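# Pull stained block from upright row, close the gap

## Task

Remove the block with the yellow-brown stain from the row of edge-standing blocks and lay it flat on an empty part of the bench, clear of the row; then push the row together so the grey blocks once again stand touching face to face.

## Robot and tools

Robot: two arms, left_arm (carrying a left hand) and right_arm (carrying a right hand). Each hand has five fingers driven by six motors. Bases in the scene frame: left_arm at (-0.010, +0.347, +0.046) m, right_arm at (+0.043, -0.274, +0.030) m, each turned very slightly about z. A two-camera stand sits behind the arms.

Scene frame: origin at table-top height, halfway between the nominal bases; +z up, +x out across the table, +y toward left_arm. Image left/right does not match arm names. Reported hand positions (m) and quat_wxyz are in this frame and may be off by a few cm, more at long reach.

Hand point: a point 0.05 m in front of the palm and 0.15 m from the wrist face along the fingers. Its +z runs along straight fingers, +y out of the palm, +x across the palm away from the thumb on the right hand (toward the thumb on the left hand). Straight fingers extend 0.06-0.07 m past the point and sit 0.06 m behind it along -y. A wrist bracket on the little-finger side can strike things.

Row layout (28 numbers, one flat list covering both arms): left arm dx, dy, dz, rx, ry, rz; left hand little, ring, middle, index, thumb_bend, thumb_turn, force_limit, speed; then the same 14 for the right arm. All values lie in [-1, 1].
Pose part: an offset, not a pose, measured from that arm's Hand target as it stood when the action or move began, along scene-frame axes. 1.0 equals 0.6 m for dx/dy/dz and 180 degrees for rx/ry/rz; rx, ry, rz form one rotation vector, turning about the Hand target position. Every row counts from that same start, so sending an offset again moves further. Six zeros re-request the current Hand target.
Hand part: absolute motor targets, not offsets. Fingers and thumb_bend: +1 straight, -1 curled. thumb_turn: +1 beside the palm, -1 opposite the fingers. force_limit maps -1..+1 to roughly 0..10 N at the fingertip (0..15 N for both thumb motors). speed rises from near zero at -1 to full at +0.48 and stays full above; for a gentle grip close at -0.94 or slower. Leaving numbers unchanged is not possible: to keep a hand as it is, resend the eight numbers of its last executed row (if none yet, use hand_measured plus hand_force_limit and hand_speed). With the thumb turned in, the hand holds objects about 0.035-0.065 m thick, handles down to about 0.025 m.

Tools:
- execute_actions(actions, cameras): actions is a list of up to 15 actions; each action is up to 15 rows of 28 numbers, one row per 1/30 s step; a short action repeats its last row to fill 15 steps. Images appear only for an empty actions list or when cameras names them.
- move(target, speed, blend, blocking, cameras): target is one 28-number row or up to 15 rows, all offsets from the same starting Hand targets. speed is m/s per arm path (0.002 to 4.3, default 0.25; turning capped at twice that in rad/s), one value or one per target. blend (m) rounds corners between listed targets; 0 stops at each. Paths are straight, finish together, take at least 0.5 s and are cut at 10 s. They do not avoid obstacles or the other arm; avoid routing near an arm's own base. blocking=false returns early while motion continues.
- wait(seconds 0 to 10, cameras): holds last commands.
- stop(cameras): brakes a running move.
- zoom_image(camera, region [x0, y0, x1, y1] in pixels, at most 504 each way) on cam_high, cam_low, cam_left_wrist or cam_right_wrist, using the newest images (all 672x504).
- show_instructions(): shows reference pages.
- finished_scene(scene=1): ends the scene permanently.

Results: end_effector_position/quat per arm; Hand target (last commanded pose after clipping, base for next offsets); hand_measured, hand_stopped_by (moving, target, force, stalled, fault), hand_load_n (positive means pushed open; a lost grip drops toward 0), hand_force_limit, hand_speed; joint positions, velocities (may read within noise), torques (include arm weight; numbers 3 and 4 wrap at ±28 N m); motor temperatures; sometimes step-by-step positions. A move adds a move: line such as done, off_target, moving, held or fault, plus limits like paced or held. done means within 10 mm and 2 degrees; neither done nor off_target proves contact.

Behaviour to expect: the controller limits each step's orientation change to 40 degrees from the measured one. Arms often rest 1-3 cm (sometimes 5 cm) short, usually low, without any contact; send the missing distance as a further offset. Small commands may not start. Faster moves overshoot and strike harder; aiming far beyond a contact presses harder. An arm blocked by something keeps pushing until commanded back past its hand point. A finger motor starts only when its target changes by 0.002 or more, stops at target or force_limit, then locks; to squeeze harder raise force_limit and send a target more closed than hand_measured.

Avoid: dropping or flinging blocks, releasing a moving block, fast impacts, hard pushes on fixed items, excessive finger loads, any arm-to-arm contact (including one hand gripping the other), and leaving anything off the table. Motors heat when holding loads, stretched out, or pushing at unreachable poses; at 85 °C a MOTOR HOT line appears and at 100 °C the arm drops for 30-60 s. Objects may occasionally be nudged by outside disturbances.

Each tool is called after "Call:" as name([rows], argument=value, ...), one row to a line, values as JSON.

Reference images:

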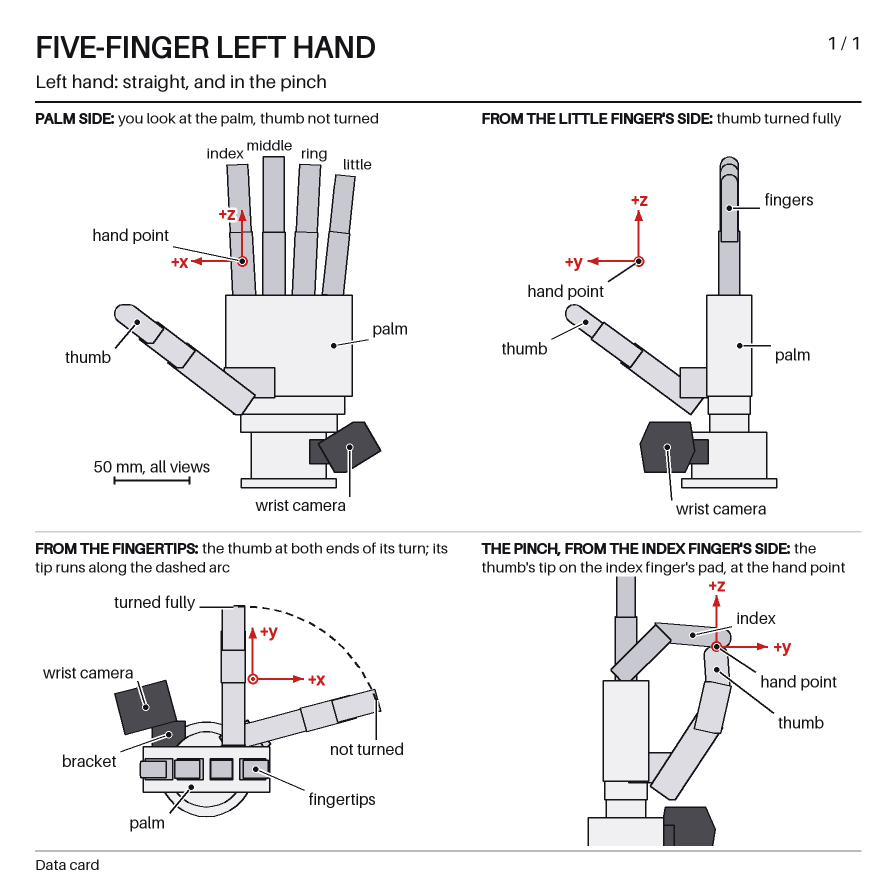

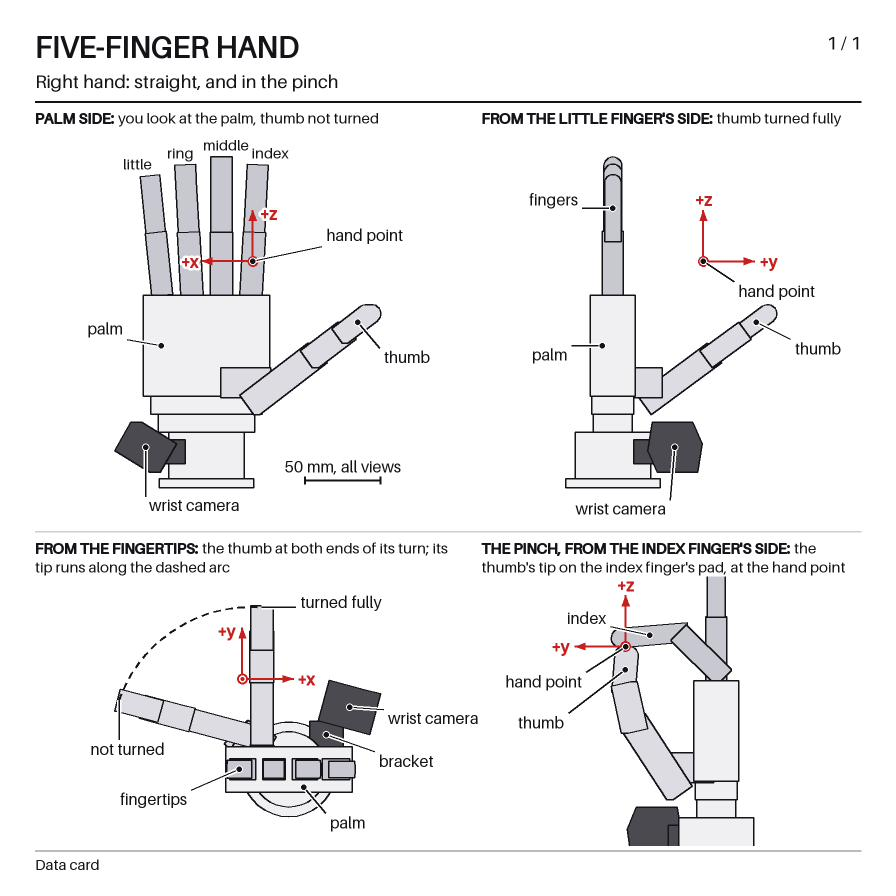

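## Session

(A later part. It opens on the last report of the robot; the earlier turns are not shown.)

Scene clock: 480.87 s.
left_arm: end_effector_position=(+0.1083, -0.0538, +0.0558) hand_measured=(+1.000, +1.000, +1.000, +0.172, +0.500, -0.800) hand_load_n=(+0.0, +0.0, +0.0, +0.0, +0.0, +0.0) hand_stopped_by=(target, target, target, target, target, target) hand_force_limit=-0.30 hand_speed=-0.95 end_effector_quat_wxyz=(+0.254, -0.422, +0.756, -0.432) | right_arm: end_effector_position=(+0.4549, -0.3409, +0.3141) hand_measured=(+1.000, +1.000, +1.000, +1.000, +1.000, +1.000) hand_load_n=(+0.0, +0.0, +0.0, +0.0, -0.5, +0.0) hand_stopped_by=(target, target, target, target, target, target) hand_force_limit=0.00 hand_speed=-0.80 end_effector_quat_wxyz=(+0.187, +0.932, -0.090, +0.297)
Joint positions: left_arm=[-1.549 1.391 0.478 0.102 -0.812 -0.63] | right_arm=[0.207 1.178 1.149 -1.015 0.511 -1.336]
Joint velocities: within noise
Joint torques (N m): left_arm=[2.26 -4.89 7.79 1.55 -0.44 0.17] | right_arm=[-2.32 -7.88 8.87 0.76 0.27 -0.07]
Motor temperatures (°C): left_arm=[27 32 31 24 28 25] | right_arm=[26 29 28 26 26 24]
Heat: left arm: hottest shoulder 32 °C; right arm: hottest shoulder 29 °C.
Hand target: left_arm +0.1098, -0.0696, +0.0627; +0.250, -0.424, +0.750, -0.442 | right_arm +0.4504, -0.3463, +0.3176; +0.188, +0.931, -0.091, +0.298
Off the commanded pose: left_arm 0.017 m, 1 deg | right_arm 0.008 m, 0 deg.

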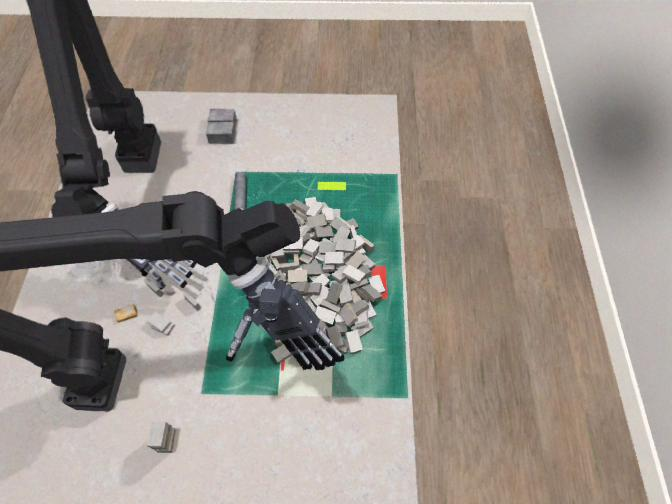

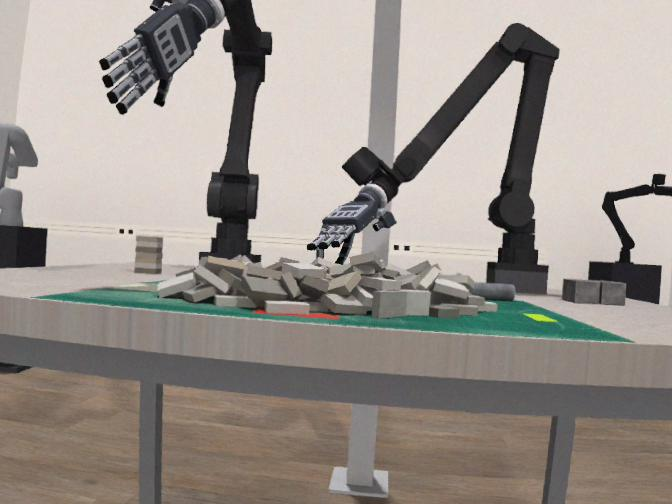

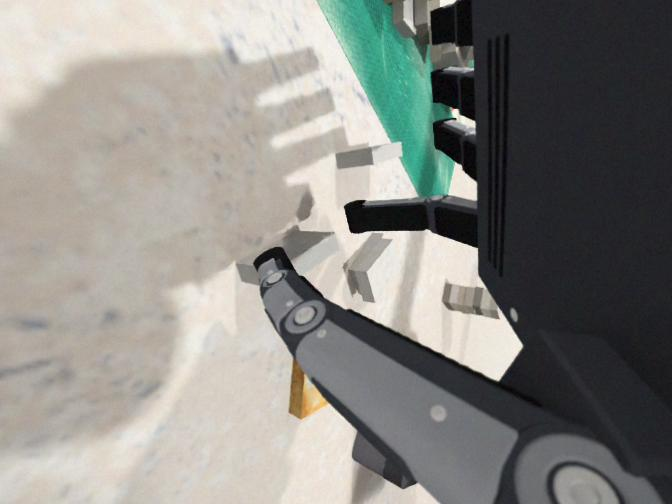

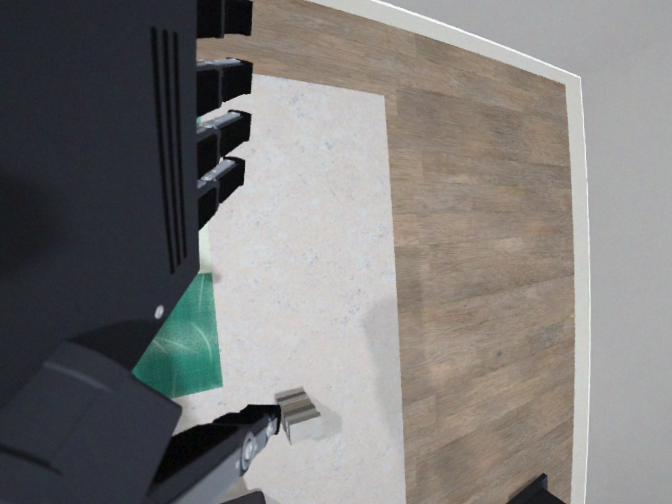

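Call:
move([
  [0.0,0.0,0.09,0,0,0,1,1,1,0.4,0.5,-0.8,-0.3,-0.5,0,0,0,0,0,0,1,1,1,1,1,1,0,-0.8],
  [0.002,-0.1223,0.07,0,0,0,1,1,1,0.4,0.5,-0.8,-0.3,-0.5,0,0,0,0,0,0,1,1,1,1,1,1,0,-0.8],
], speed=0.15, cameras=["cam_high","cam_left_wrist"])

Call:
zoom_image(camera="cam_high", region=[120, 260, 220, 340])

Scene clock: 485.47 s.
left_arm: end_effector_position=(+0.1121, -0.1205, +0.0947) hand_measured=(+1.000, +1.000, +1.000, +0.400, +0.500, -0.800) hand_load_n=(+0.0, +0.0, -0.5, +0.0, +0.0, +0.0) hand_stopped_by=(target, target, target, target, target, target) hand_force_limit=-0.30 hand_speed=-0.50 end_effector_quat_wxyz=(+0.257, -0.421, +0.758, -0.427) | right_arm: end_effector_position=(+0.4549, -0.3409, +0.3141) hand_measured=(+1.000, +1.000, +1.000, +1.000, +1.000, +1.000) hand_load_n=(+0.0, +0.0, +0.0, +0.0, +0.0, +0.0) hand_stopped_by=(target, target, target, target, target, target) hand_force_limit=0.00 hand_speed=-0.80 end_effector_quat_wxyz=(+0.187, +0.932, -0.090, +0.297)
Joint positions: left_arm=[-1.549 1.454 0.701 -0.069 -0.815 -0.629] | right_arm=[0.207 1.178 1.149 -1.015 0.511 -1.336]
Joint torques (N m): left_arm=[1.67 -6.71 9.58 1.43 -0.53 0.12] | right_arm=[-1.73 -7.82 8.9 0.77 0.28 -0.1]
Heat: left arm: hottest shoulder 32 °C; right arm: hottest shoulder 29 °C.
Hand target: left_arm +0.1110, -0.1431, +0.1047; +0.250, -0.424, +0.750, -0.442 | right_arm +0.4504, -0.3463, +0.3176; +0.188, +0.931, -0.091, +0.298
Off the commanded pose: left_arm 0.025 m, 2 deg | right_arm 0.008 m, 0 deg.
move: off_target (left_arm)
Images, in order (width x height): cam_high 672x504, cam_left_wrist 672x504.

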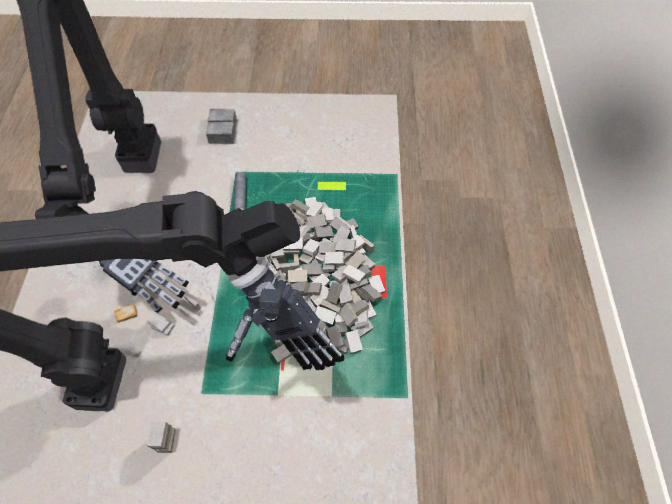

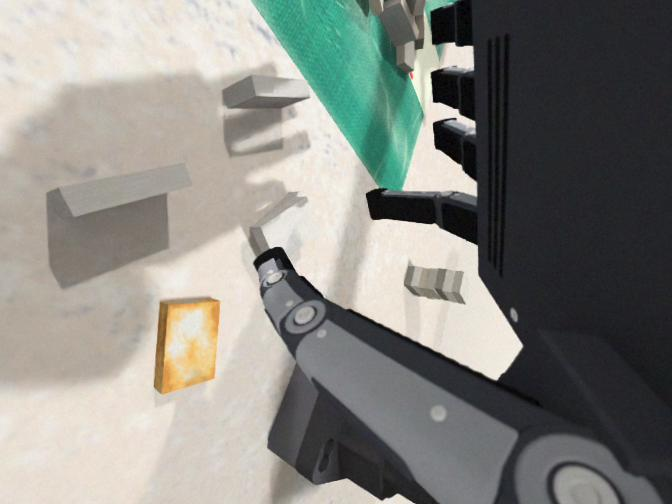

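Scaled by 5.040 from the camera's 672x504 image, which has a finer 960x720 frame.

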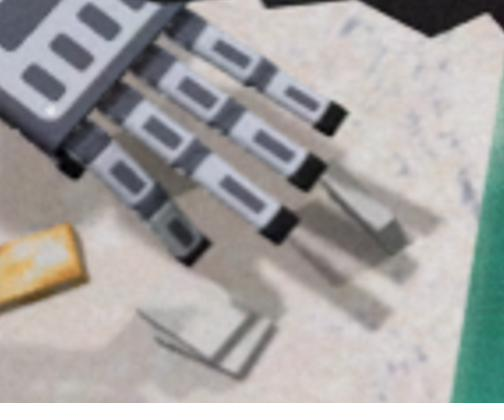

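Call:
move(target=[0.0333,-0.025,-0.05,0,0,0,1,1,1,0.4,0.5,-0.8,-0.3,-0.5,0,0,0,0,0,0,1,1,1,1,1,1,0,-0.8], speed=0.1, cameras=["cam_high","cam_left_wrist"])

Call:
zoom_image(camera="cam_high", region=[130, 285, 190, 345])

Call:
zoom_image(camera="cam_left_wrist", region=[180, 150, 430, 350])

Scene clock: 488.03 s.
left_arm: end_effector_position=(+0.1259, -0.1392, +0.0673) hand_measured=(+1.000, +1.000, +1.000, +0.400, +0.500, -0.800) hand_load_n=(+0.0, +0.0, +0.0, +0.0, +0.0, +0.0) hand_stopped_by=(target, target, target, target, target, target) hand_force_limit=-0.30 hand_speed=-0.50 end_effector_quat_wxyz=(+0.252, -0.424, +0.756, -0.432) | right_arm: end_effector_position=(+0.4549, -0.3409, +0.3141) hand_measured=(+1.000, +1.000, +1.000, +1.000, +1.000, +1.000) hand_load_n=(+0.0, +0.0, +0.0, +0.0, +0.0, +0.0) hand_stopped_by=(target, target, target, target, target, target) hand_force_limit=0.00 hand_speed=-0.80 end_effector_quat_wxyz=(+0.187, +0.932, -0.090, +0.297)
Joint positions: left_arm=[-1.514 1.562 0.715 0.061 -0.785 -0.598] | right_arm=[0.207 1.178 1.149 -1.015 0.511 -1.336]
Joint torques (N m): left_arm=[2.2 -7.3 8.7 1.29 -0.36 0.23] | right_arm=[-1.61 -8 8.98 0.66 0.23 -0.07]
Heat: left arm: hottest shoulder 32 °C; right arm: hottest shoulder 29 °C.
Hand target: left_arm +0.1310, -0.1579, +0.0745; +0.250, -0.424, +0.750, -0.442 | right_arm +0.4504, -0.3463, +0.3176; +0.188, +0.931, -0.091, +0.298
Off the commanded pose: left_arm 0.021 m, 1 deg | right_arm 0.008 m, 0 deg.
move: off_target (left_arm)
Images, in order (width x height): cam_high 672x504, cam_left_wrist 672x504.

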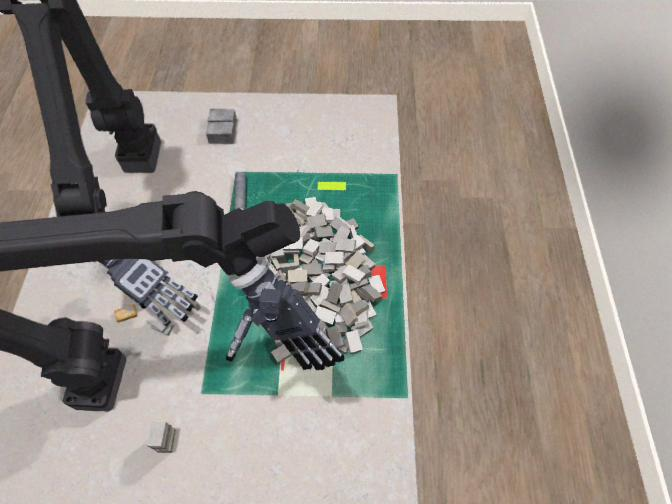

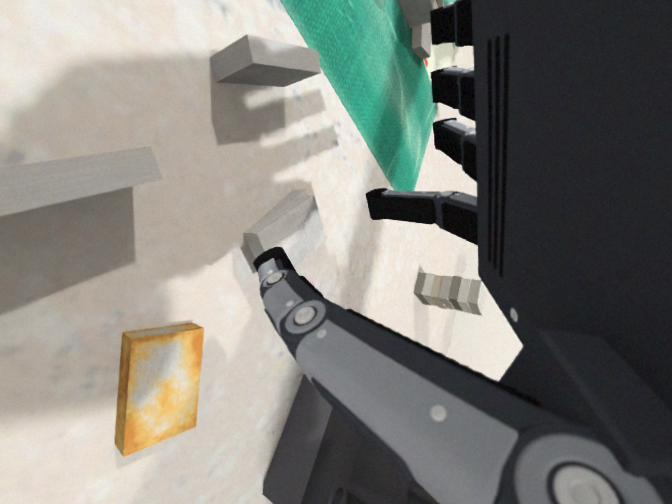

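Scaled by 8.400 from the camera's 672x504 image, which has a finer 960x720 frame.

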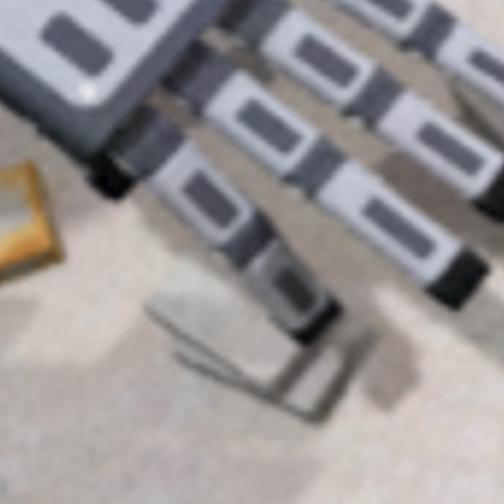

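Scaled by 2.016 from the camera's 672x504 image, which has a finer 960x720 frame.

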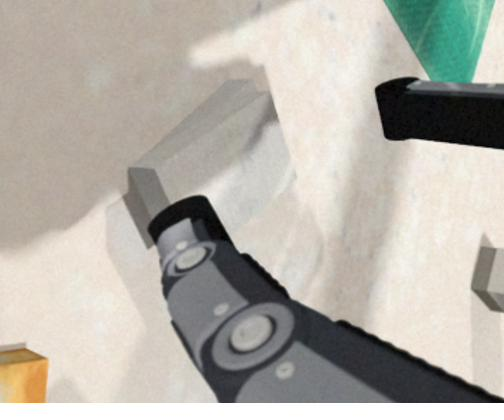

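Call:
move(target=[0.0058,0.0017,-0.049,0,0,0,1,1,1,0.4,0.5,-0.8,-0.3,-0.5,0,0,0,0,0,0,1,1,1,1,1,1,0,-0.8], speed=0.08, cameras=["cam_high","cam_left_wrist"])

Call:
zoom_image(camera="cam_high", region=[130, 285, 190, 345])

Call:
zoom_image(camera="cam_left_wrist", region=[180, 150, 430, 350])

Scene clock: 490.13 s.
left_arm: end_effector_position=(+0.1293, -0.1497, +0.0469) hand_measured=(+1.000, +1.000, +1.000, +0.400, +0.500, -0.800) hand_load_n=(+0.0, +0.0, +0.0, +0.0, +0.0, +0.0) hand_stopped_by=(target, target, target, target, target, target) hand_force_limit=-0.30 hand_speed=-0.50 end_effector_quat_wxyz=(+0.248, -0.425, +0.751, -0.440) | right_arm: end_effector_position=(+0.4549, -0.3409, +0.3141) hand_measured=(+1.000, +1.000, +1.000, +1.000, +1.000, +1.000) hand_load_n=(+0.0, +0.0, +0.0, +0.0, +0.0, +0.0) hand_stopped_by=(target, target, target, target, target, target) hand_force_limit=0.00 hand_speed=-0.80 end_effector_quat_wxyz=(+0.187, +0.932, -0.090, +0.297)
Joint positions: left_arm=[-1.507 1.637 0.715 0.163 -0.778 -0.59] | right_arm=[0.207 1.178 1.149 -1.015 0.511 -1.336]
Joint torques (N m): left_arm=[2.9 -8.12 6.65 1.58 -0.34 0.24] | right_arm=[-2.14 -7.65 8.94 0.7 0.25 -0.07]
Heat: left arm: hottest shoulder 32 °C; right arm: hottest shoulder 29 °C.
Hand target: left_arm +0.1345, -0.1571, +0.0453; +0.250, -0.424, +0.750, -0.442 | right_arm +0.4504, -0.3463, +0.3176; +0.188, +0.931, -0.091, +0.298
Off the commanded pose: left_arm 0.009 m, 0 deg | right_arm 0.008 m, 0 deg.
move: done
Images, in order (width x height): cam_high 672x504, cam_left_wrist 672x504.

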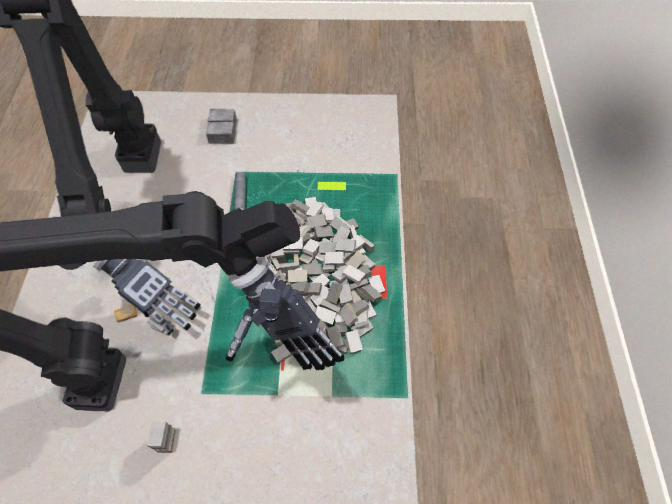

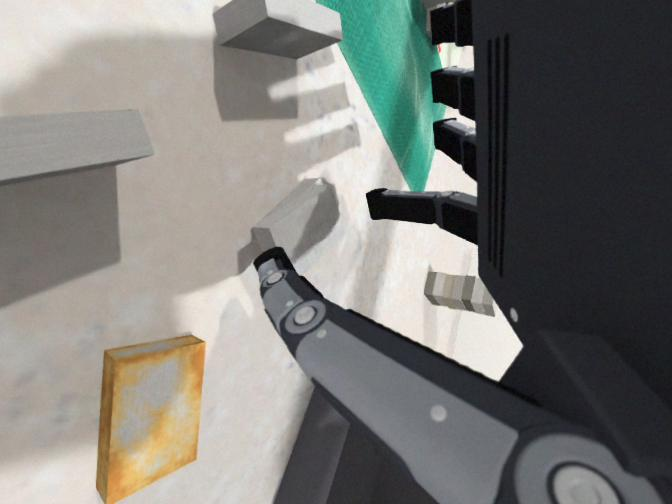

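Scaled by 8.400 from the camera's 672x504 image, which has a finer 960x720 frame.

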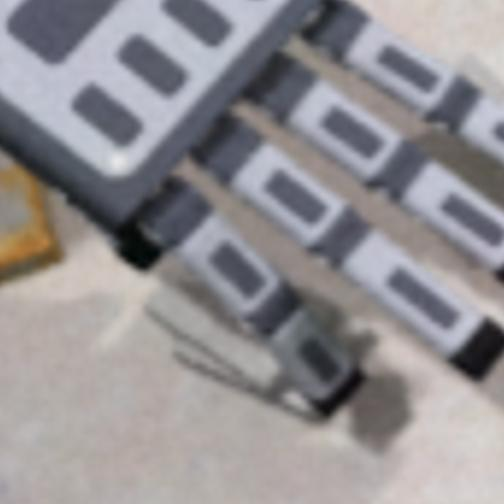

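Scaled by 2.016 from the camera's 672x504 image, which has a finer 960x720 frame.

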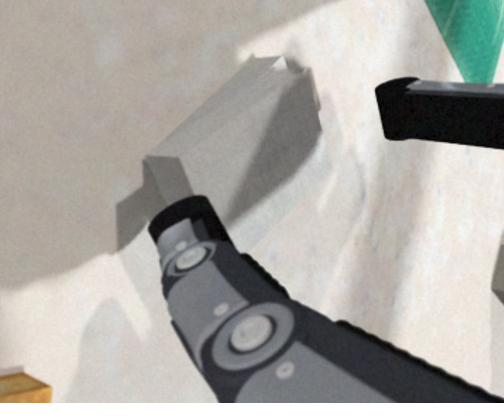

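Call:
move(target=[0.0045,0.004,-0.019,0,0,0,1,1,1,0.4,0.5,-0.8,-0.3,-0.5,0,0,0,0,0,0,1,1,1,1,1,1,0,-0.8], speed=0.06, cameras=["cam_high","cam_left_wrist"])

Call:
zoom_image(camera="cam_high", region=[130, 285, 190, 345])

Call:
zoom_image(camera="cam_left_wrist", region=[180, 150, 430, 350])

Scene clock: 491.90 s.
left_arm: end_effector_position=(+0.1313, -0.1551, +0.0445) hand_measured=(+1.000, +1.000, +1.000, +0.400, +0.500, -0.800) hand_load_n=(+0.0, +0.0, +0.0, +0.0, +0.5, -0.5) hand_stopped_by=(target, target, target, target, target, target) hand_force_limit=-0.30 hand_speed=-0.50 end_effector_quat_wxyz=(+0.244, -0.426, +0.748, -0.448) | right_arm: end_effector_position=(+0.4549, -0.3409, +0.3141) hand_measured=(+1.000, +1.000, +1.000, +1.000, +1.000, +1.000) hand_load_n=(+0.0, +0.0, +0.0, +0.0, +0.0, +0.0) hand_stopped_by=(target, target, target, target, target, target) hand_force_limit=0.00 hand_speed=-0.80 end_effector_quat_wxyz=(+0.187, +0.932, -0.090, +0.297)
Joint positions: left_arm=[-1.502 1.655 0.715 0.206 -0.772 -0.582] | right_arm=[0.207 1.178 1.149 -1.015 0.511 -1.336]
Joint torques (N m): left_arm=[3.43 -7.71 5.78 1.39 -0.36 0.2] | right_arm=[-1.96 -8.23 8.8 0.84 0.26 -0.08]
Heat: left arm: hottest shoulder 32 °C; right arm: hottest shoulder 29 °C.
Hand target: left_arm +0.1372, -0.1547, +0.0339; +0.250, -0.424, +0.750, -0.442 | right_arm +0.4504, -0.3463, +0.3176; +0.188, +0.931, -0.091, +0.298
Off the commanded pose: left_arm 0.012 m, 1 deg | right_arm 0.008 m, 0 deg.
move: off_target (left_arm)
Images, in order (width x height): cam_high 672x504, cam_left_wrist 672x504.

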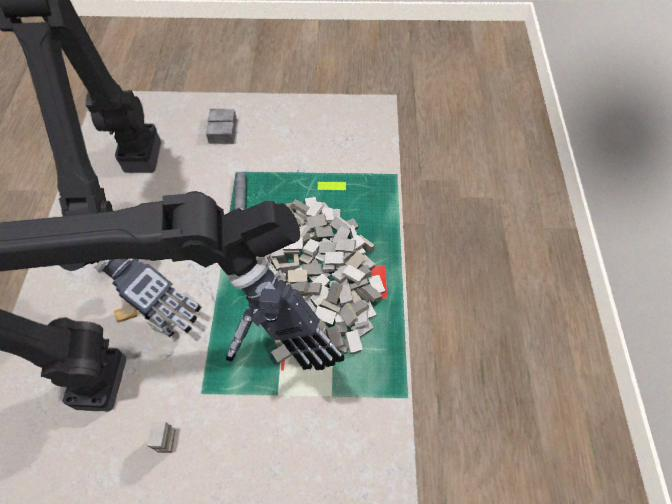

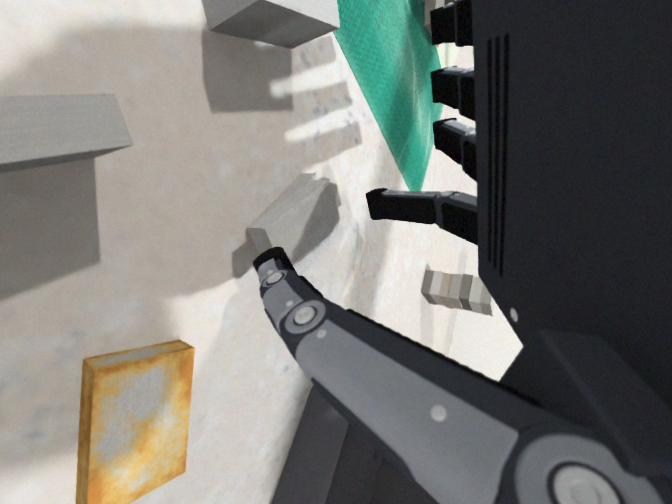

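Scaled by 8.400 from the camera's 672x504 image, which has a finer 960x720 frame.

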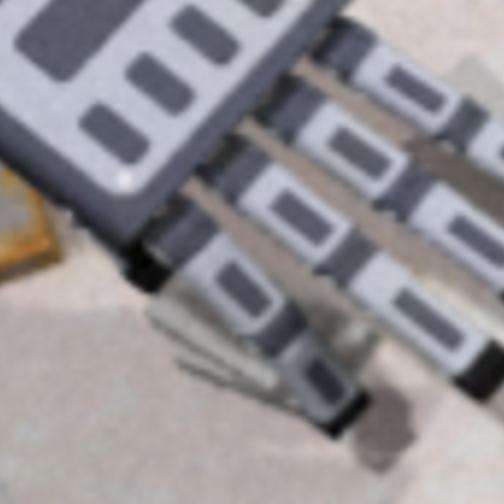

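Scaled by 2.016 from the camera's 672x504 image, which has a finer 960x720 frame.

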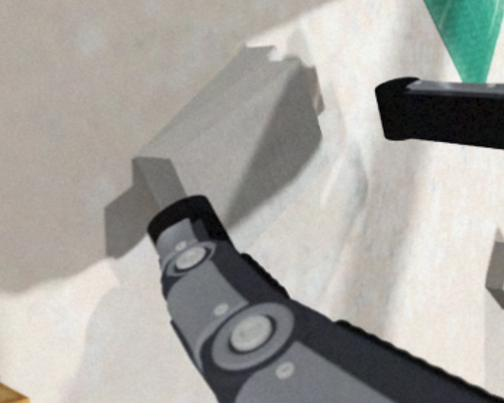

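Call:
move([
  [0.0,0.0,0.035,0,0,0,1,1,1,0.4,0.5,-0.8,-0.3,-0.5,0,0,0,0,0,0,1,1,1,1,1,1,0,-0.8],
  [-0.004,0.018,0.03,0,0,0,1,1,1,0.4,0.5,-0.8,-0.3,-0.5,0,0,0,0,0,0,1,1,1,1,1,1,0,-0.8],
], speed=0.08, cameras=["cam_high","cam_left_wrist"])

Call:
zoom_image(camera="cam_high", region=[130, 285, 190, 345])

Call:
zoom_image(camera="cam_left_wrist", region=[180, 150, 430, 350])

Scene clock: 494.50 s.
left_arm: end_effector_position=(+0.1315, -0.1444, +0.0440) hand_measured=(+1.000, +1.000, +1.000, +0.400, +0.500, -0.800) hand_load_n=(+0.0, +0.0, +0.0, +0.0, +0.0, +0.0) hand_stopped_by=(target, target, target, target, target, target) hand_force_limit=-0.30 hand_speed=-0.50 end_effector_quat_wxyz=(+0.249, -0.423, +0.754, -0.436) | right_arm: end_effector_position=(+0.4549, -0.3409, +0.3141) hand_measured=(+1.000, +1.000, +1.000, +1.000, +1.000, +1.000) hand_load_n=(+0.0, +0.0, +0.0, +0.0, +0.0, +0.0) hand_stopped_by=(target, target, target, target, target, target) hand_force_limit=0.00 hand_speed=-0.80 end_effector_quat_wxyz=(+0.187, +0.932, -0.090, +0.297)
Joint positions: left_arm=[-1.499 1.634 0.705 0.166 -0.772 -0.581] | right_arm=[0.207 1.178 1.149 -1.015 0.511 -1.336]
Joint torques (N m): left_arm=[2.43 -11.52 4.98 1.22 -0.48 0.2] | right_arm=[-1.67 -7.71 8.76 0.69 0.25 -0.11]
Heat: left arm: hottest shoulder 32 °C; right arm: hottest shoulder 29 °C.
Hand target: left_arm +0.1347, -0.1439, +0.0518; +0.250, -0.424, +0.750, -0.442 | right_arm +0.4504, -0.3463, +0.3176; +0.188, +0.931, -0.091, +0.298
Off the commanded pose: left_arm 0.009 m, 1 deg | right_arm 0.008 m, 0 deg.
move: done
Images, in order (width x height): cam_high 672x504, cam_left_wrist 672x504.

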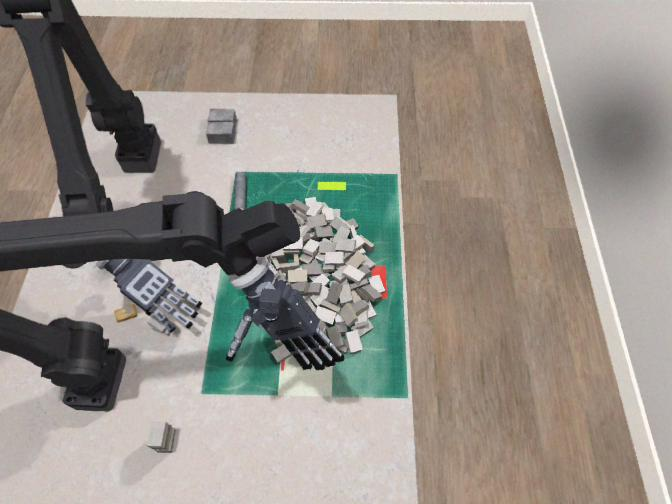

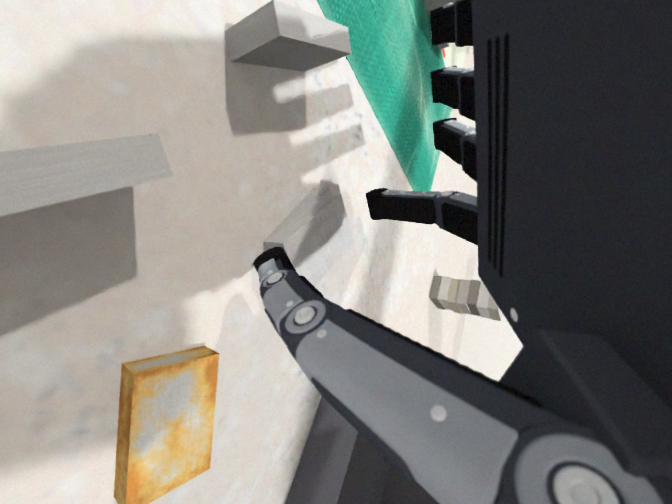

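Scaled by 8.400 from the camera's 672x504 image, which has a finer 960x720 frame.

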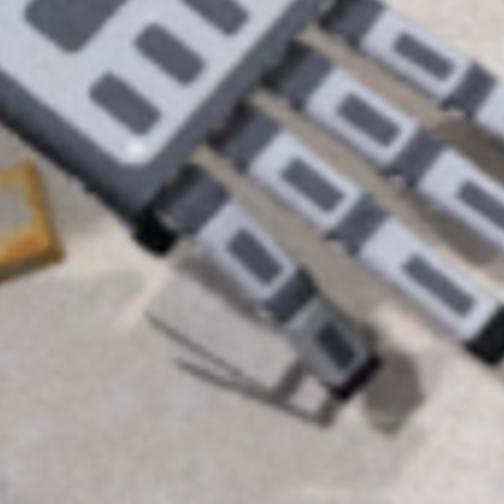

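Scaled by 2.016 from the camera's 672x504 image, which has a finer 960x720 frame.

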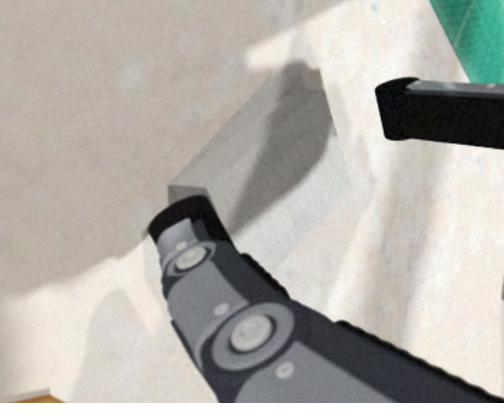

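Call:
move(target=[0.0,-0.006,-0.036,0,0,0,1,1,1,0.4,0.5,-0.8,-0.3,-0.5,0,0,0,0,0,0,1,1,1,1,1,1,0,-0.8], speed=0.06, cameras=["cam_high","cam_left_wrist"])

Call:
zoom_image(camera="cam_high", region=[130, 285, 190, 345])

Call:
zoom_image(camera="cam_left_wrist", region=[180, 150, 430, 350])

Scene clock: 496.13 s.
left_arm: end_effector_position=(+0.1323, -0.1520, +0.0430) hand_measured=(+1.000, +1.000, +1.000, +0.400, +0.500, -0.800) hand_load_n=(+0.0, +0.0, +0.0, +0.0, +0.5, +0.0) hand_stopped_by=(target, target, target, target, target, target) hand_force_limit=-0.30 hand_speed=-0.50 end_effector_quat_wxyz=(+0.243, -0.427, +0.746, -0.450) | right_arm: end_effector_position=(+0.4549, -0.3409, +0.3141) hand_measured=(+1.000, +1.000, +1.000, +1.000, +1.000, +1.000) hand_load_n=(+0.0, +0.0, +0.0, +0.5, +0.0, -0.5) hand_stopped_by=(target, target, target, target, target, target) hand_force_limit=0.00 hand_speed=-0.80 end_effector_quat_wxyz=(+0.187, +0.932, -0.090, +0.297)
Joint positions: left_arm=[-1.499 1.654 0.703 0.223 -0.772 -0.581] | right_arm=[0.207 1.178 1.149 -1.015 0.511 -1.336]
Joint torques (N m): left_arm=[2.55 -7.53 4.86 1.36 -0.49 0.18] | right_arm=[-1.96 -7.71 8.87 0.79 0.26 -0.09]
Heat: left arm: hottest shoulder 32 °C; right arm: hottest shoulder 29 °C.
Hand target: left_arm +0.1347, -0.1474, +0.0302; +0.250, -0.424, +0.750, -0.442 | right_arm +0.4504, -0.3463, +0.3176; +0.188, +0.931, -0.091, +0.298
Off the commanded pose: left_arm 0.014 m, 1 deg | right_arm 0.008 m, 0 deg.
move: off_target (left_arm)
Images, in order (width x height): cam_high 672x504, cam_left_wrist 672x504.

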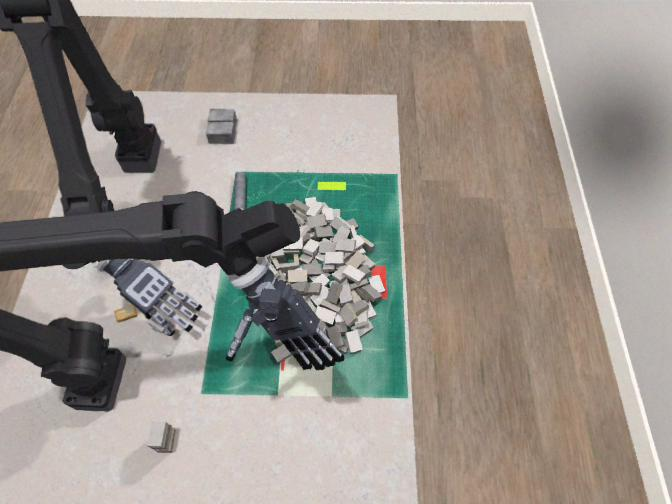

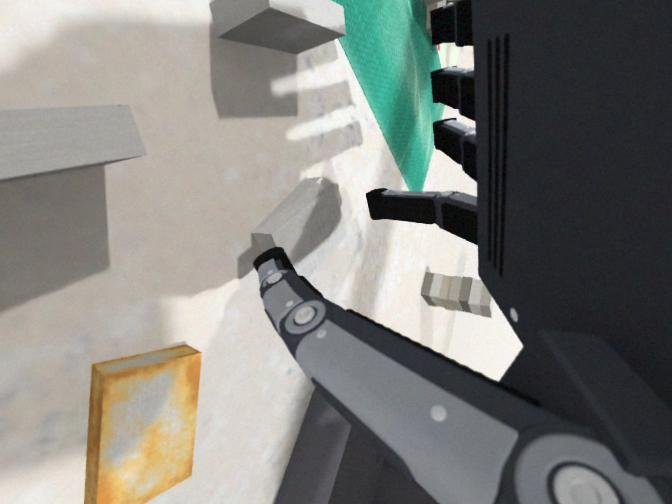

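Scaled by 8.400 from the camera's 672x504 image, which has a finer 960x720 frame.

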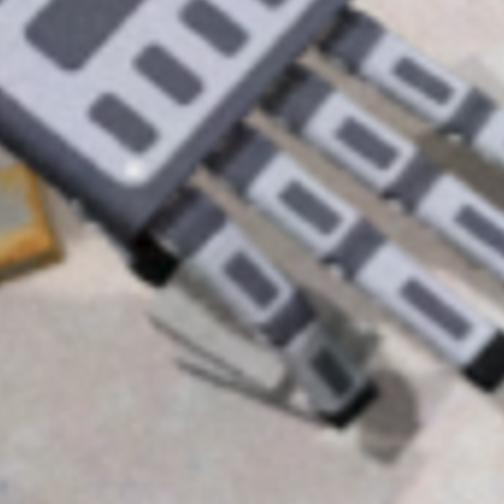

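Scaled by 2.016 from the camera's 672x504 image, which has a finer 960x720 frame.

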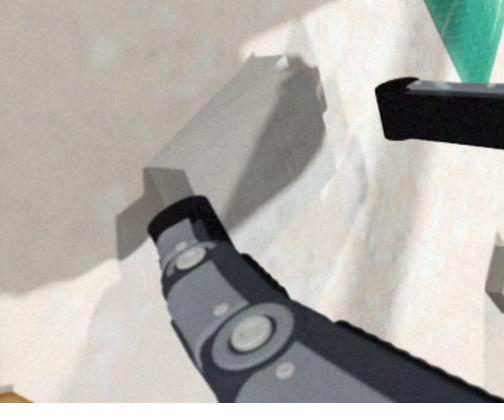

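Call:
move([
  [0.0,0.003,0.035,0,0,0,1,1,1,0.4,0.5,-0.8,-0.3,-0.5,0,0,0,0,0,0,1,1,1,1,1,1,0,-0.8],
  [-0.002,0.02,0.035,0,0,0,1,1,1,0.4,0.5,-0.8,-0.3,-0.5,0,0,0,0,0,0,1,1,1,1,1,1,0,-0.8],
  [-0.002,0.016,0.004,0,0,0,1,1,1,0.4,0.5,-0.8,-0.3,-0.5,0,0,0,0,0,0,1,1,1,1,1,1,0,-0.8],
], speed=0.08, cameras=["cam_high","cam_left_wrist"])

Call:
zoom_image(camera="cam_high", region=[130, 285, 190, 345])

Call:
zoom_image(camera="cam_left_wrist", region=[180, 150, 430, 350])

Scene clock: 499.70 s.
left_arm: end_effector_position=(+0.1313, -0.1411, +0.0425) hand_measured=(+1.000, +1.000, +1.000, +0.400, +0.500, -0.800) hand_load_n=(+0.0, +0.0, +0.0, +0.0, +0.0, +0.0) hand_stopped_by=(target, target, target, target, target, target) hand_force_limit=-0.30 hand_speed=-0.50 end_effector_quat_wxyz=(+0.244, -0.426, +0.747, -0.447) | right_arm: end_effector_position=(+0.4549, -0.3409, +0.3141) hand_measured=(+1.000, +1.000, +1.000, +1.000, +1.000, +1.000) hand_load_n=(+0.0, +0.0, +0.0, +0.0, +0.0, +0.5) hand_stopped_by=(target, target, target, target, target, target) hand_force_limit=0.00 hand_speed=-0.80 end_effector_quat_wxyz=(+0.187, +0.932, -0.090, +0.297)
Joint positions: left_arm=[-1.499 1.633 0.676 0.223 -0.772 -0.581] | right_arm=[0.207 1.178 1.149 -1.015 0.511 -1.336]
Joint torques (N m): left_arm=[2.2 -8.23 4.79 1.58 -0.48 0.16] | right_arm=[-1.73 -8.12 9.03 0.87 0.24 -0.12]
Heat: left arm: hottest shoulder 32 °C; right arm: hottest shoulder 29 °C.
Hand target: left_arm +0.1335, -0.1378, +0.0326; +0.250, -0.424, +0.750, -0.442 | right_arm +0.4504, -0.3463, +0.3176; +0.188, +0.931, -0.091, +0.298
Off the commanded pose: left_arm 0.011 m, 1 deg | right_arm 0.008 m, 0 deg.
move: off_target (left_arm)
Images, in order (width x height): cam_high 672x504, cam_left_wrist 672x504.

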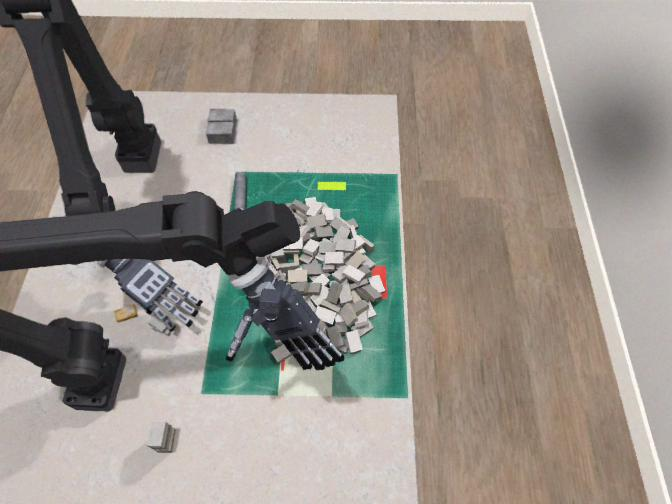

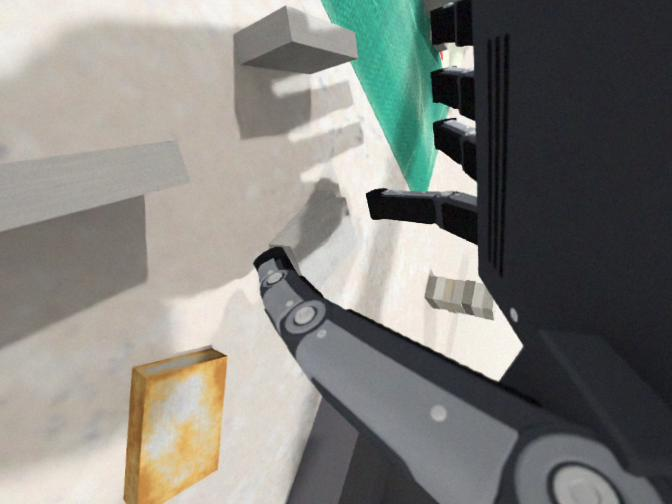

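Scaled by 8.400 from the camera's 672x504 image, which has a finer 960x720 frame.

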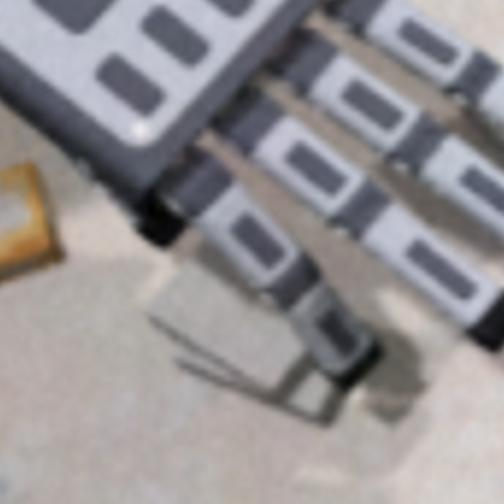

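Scaled by 2.016 from the camera's 672x504 image, which has a finer 960x720 frame.

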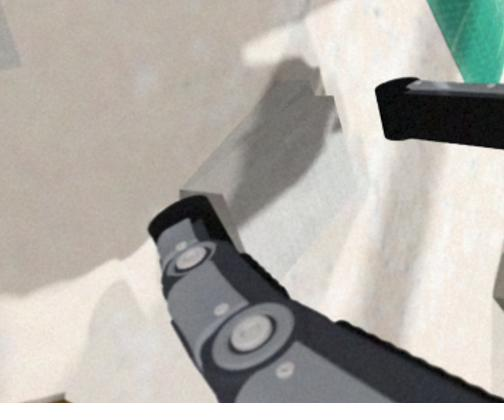

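Call:
move(target=[0.0,-0.002,-0.012,0,0,0,1,1,1,0.4,0.5,-0.8,-0.3,-0.5,0,0,0,0,0,0,1,1,1,1,1,1,0,-0.8], speed=0.06, cameras=["cam_high","cam_left_wrist"])

Call:
zoom_image(camera="cam_high", region=[130, 285, 190, 345])

Call:
zoom_image(camera="cam_left_wrist", region=[180, 150, 430, 350])

Scene clock: 501.10 s.
left_arm: end_effector_position=(+0.1314, -0.1425, +0.0356) hand_measured=(+1.000, +1.000, +1.000, +0.400, +0.500, -0.800) hand_load_n=(+0.0, +0.0, +0.0, +0.0, +0.0, +0.0) hand_stopped_by=(target, target, target, target, target, target) hand_force_limit=-0.30 hand_speed=-0.50 end_effector_quat_wxyz=(+0.244, -0.426, +0.747, -0.448) | right_arm: end_effector_position=(+0.4549, -0.3409, +0.3141) hand_measured=(+1.000, +1.000, +1.000, +1.000, +1.000, +1.000) hand_load_n=(+0.0, +0.0, +0.0, +0.0, +0.0, +0.0) hand_stopped_by=(target, target, target, target, target, target) hand_force_limit=0.00 hand_speed=-0.80 end_effector_quat_wxyz=(+0.187, +0.932, -0.090, +0.297)
Joint positions: left_arm=[-1.499 1.656 0.676 0.246 -0.772 -0.581] | right_arm=[0.207 1.178 1.149 -1.015 0.511 -1.336]
Joint torques (N m): left_arm=[2.55 -8.76 4.85 1.42 -0.47 0.17] | right_arm=[-1.96 -7.88 8.91 0.73 0.22 -0.11]
Heat: left arm: hottest shoulder 32 °C; right arm: hottest shoulder 29 °C.
Hand target: left_arm +0.1335, -0.1390, +0.0254; +0.250, -0.424, +0.750, -0.442 | right_arm +0.4504, -0.3463, +0.3176; +0.188, +0.931, -0.091, +0.298
Off the commanded pose: left_arm 0.011 m, 1 deg | right_arm 0.008 m, 0 deg.
move: off_target (left_arm)
Images, in order (width x height): cam_high 672x504, cam_left_wrist 672x504.

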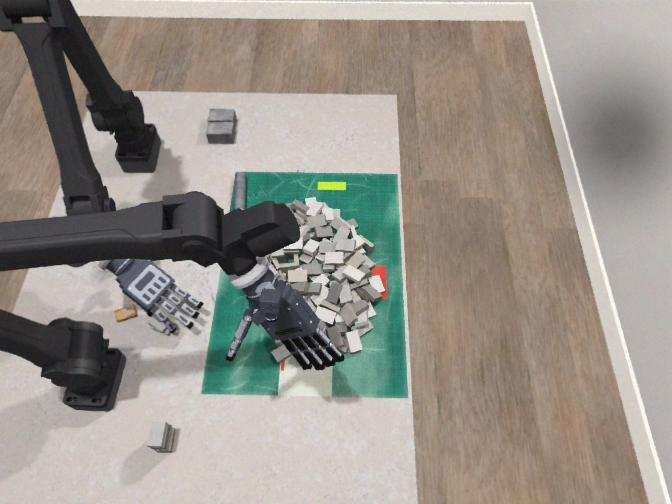

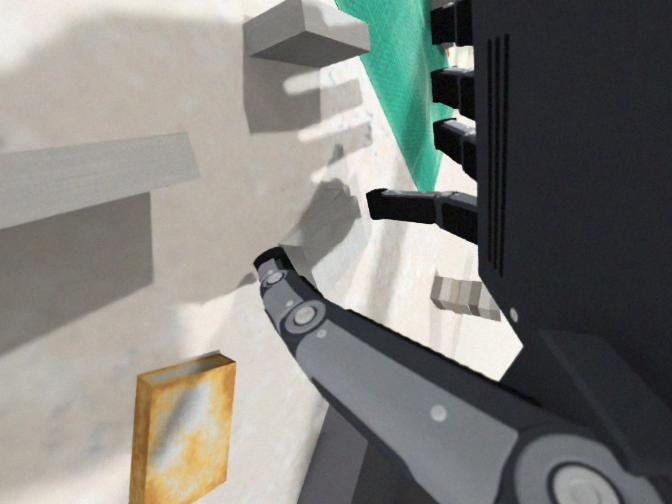

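Scaled by 8.400 from the camera's 672x504 image, which has a finer 960x720 frame.

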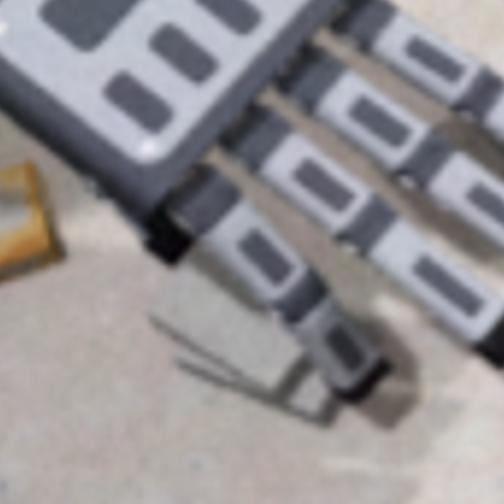

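Scaled by 2.016 from the camera's 672x504 image, which has a finer 960x720 frame.

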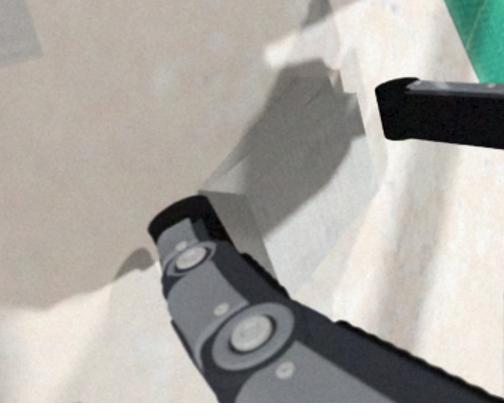

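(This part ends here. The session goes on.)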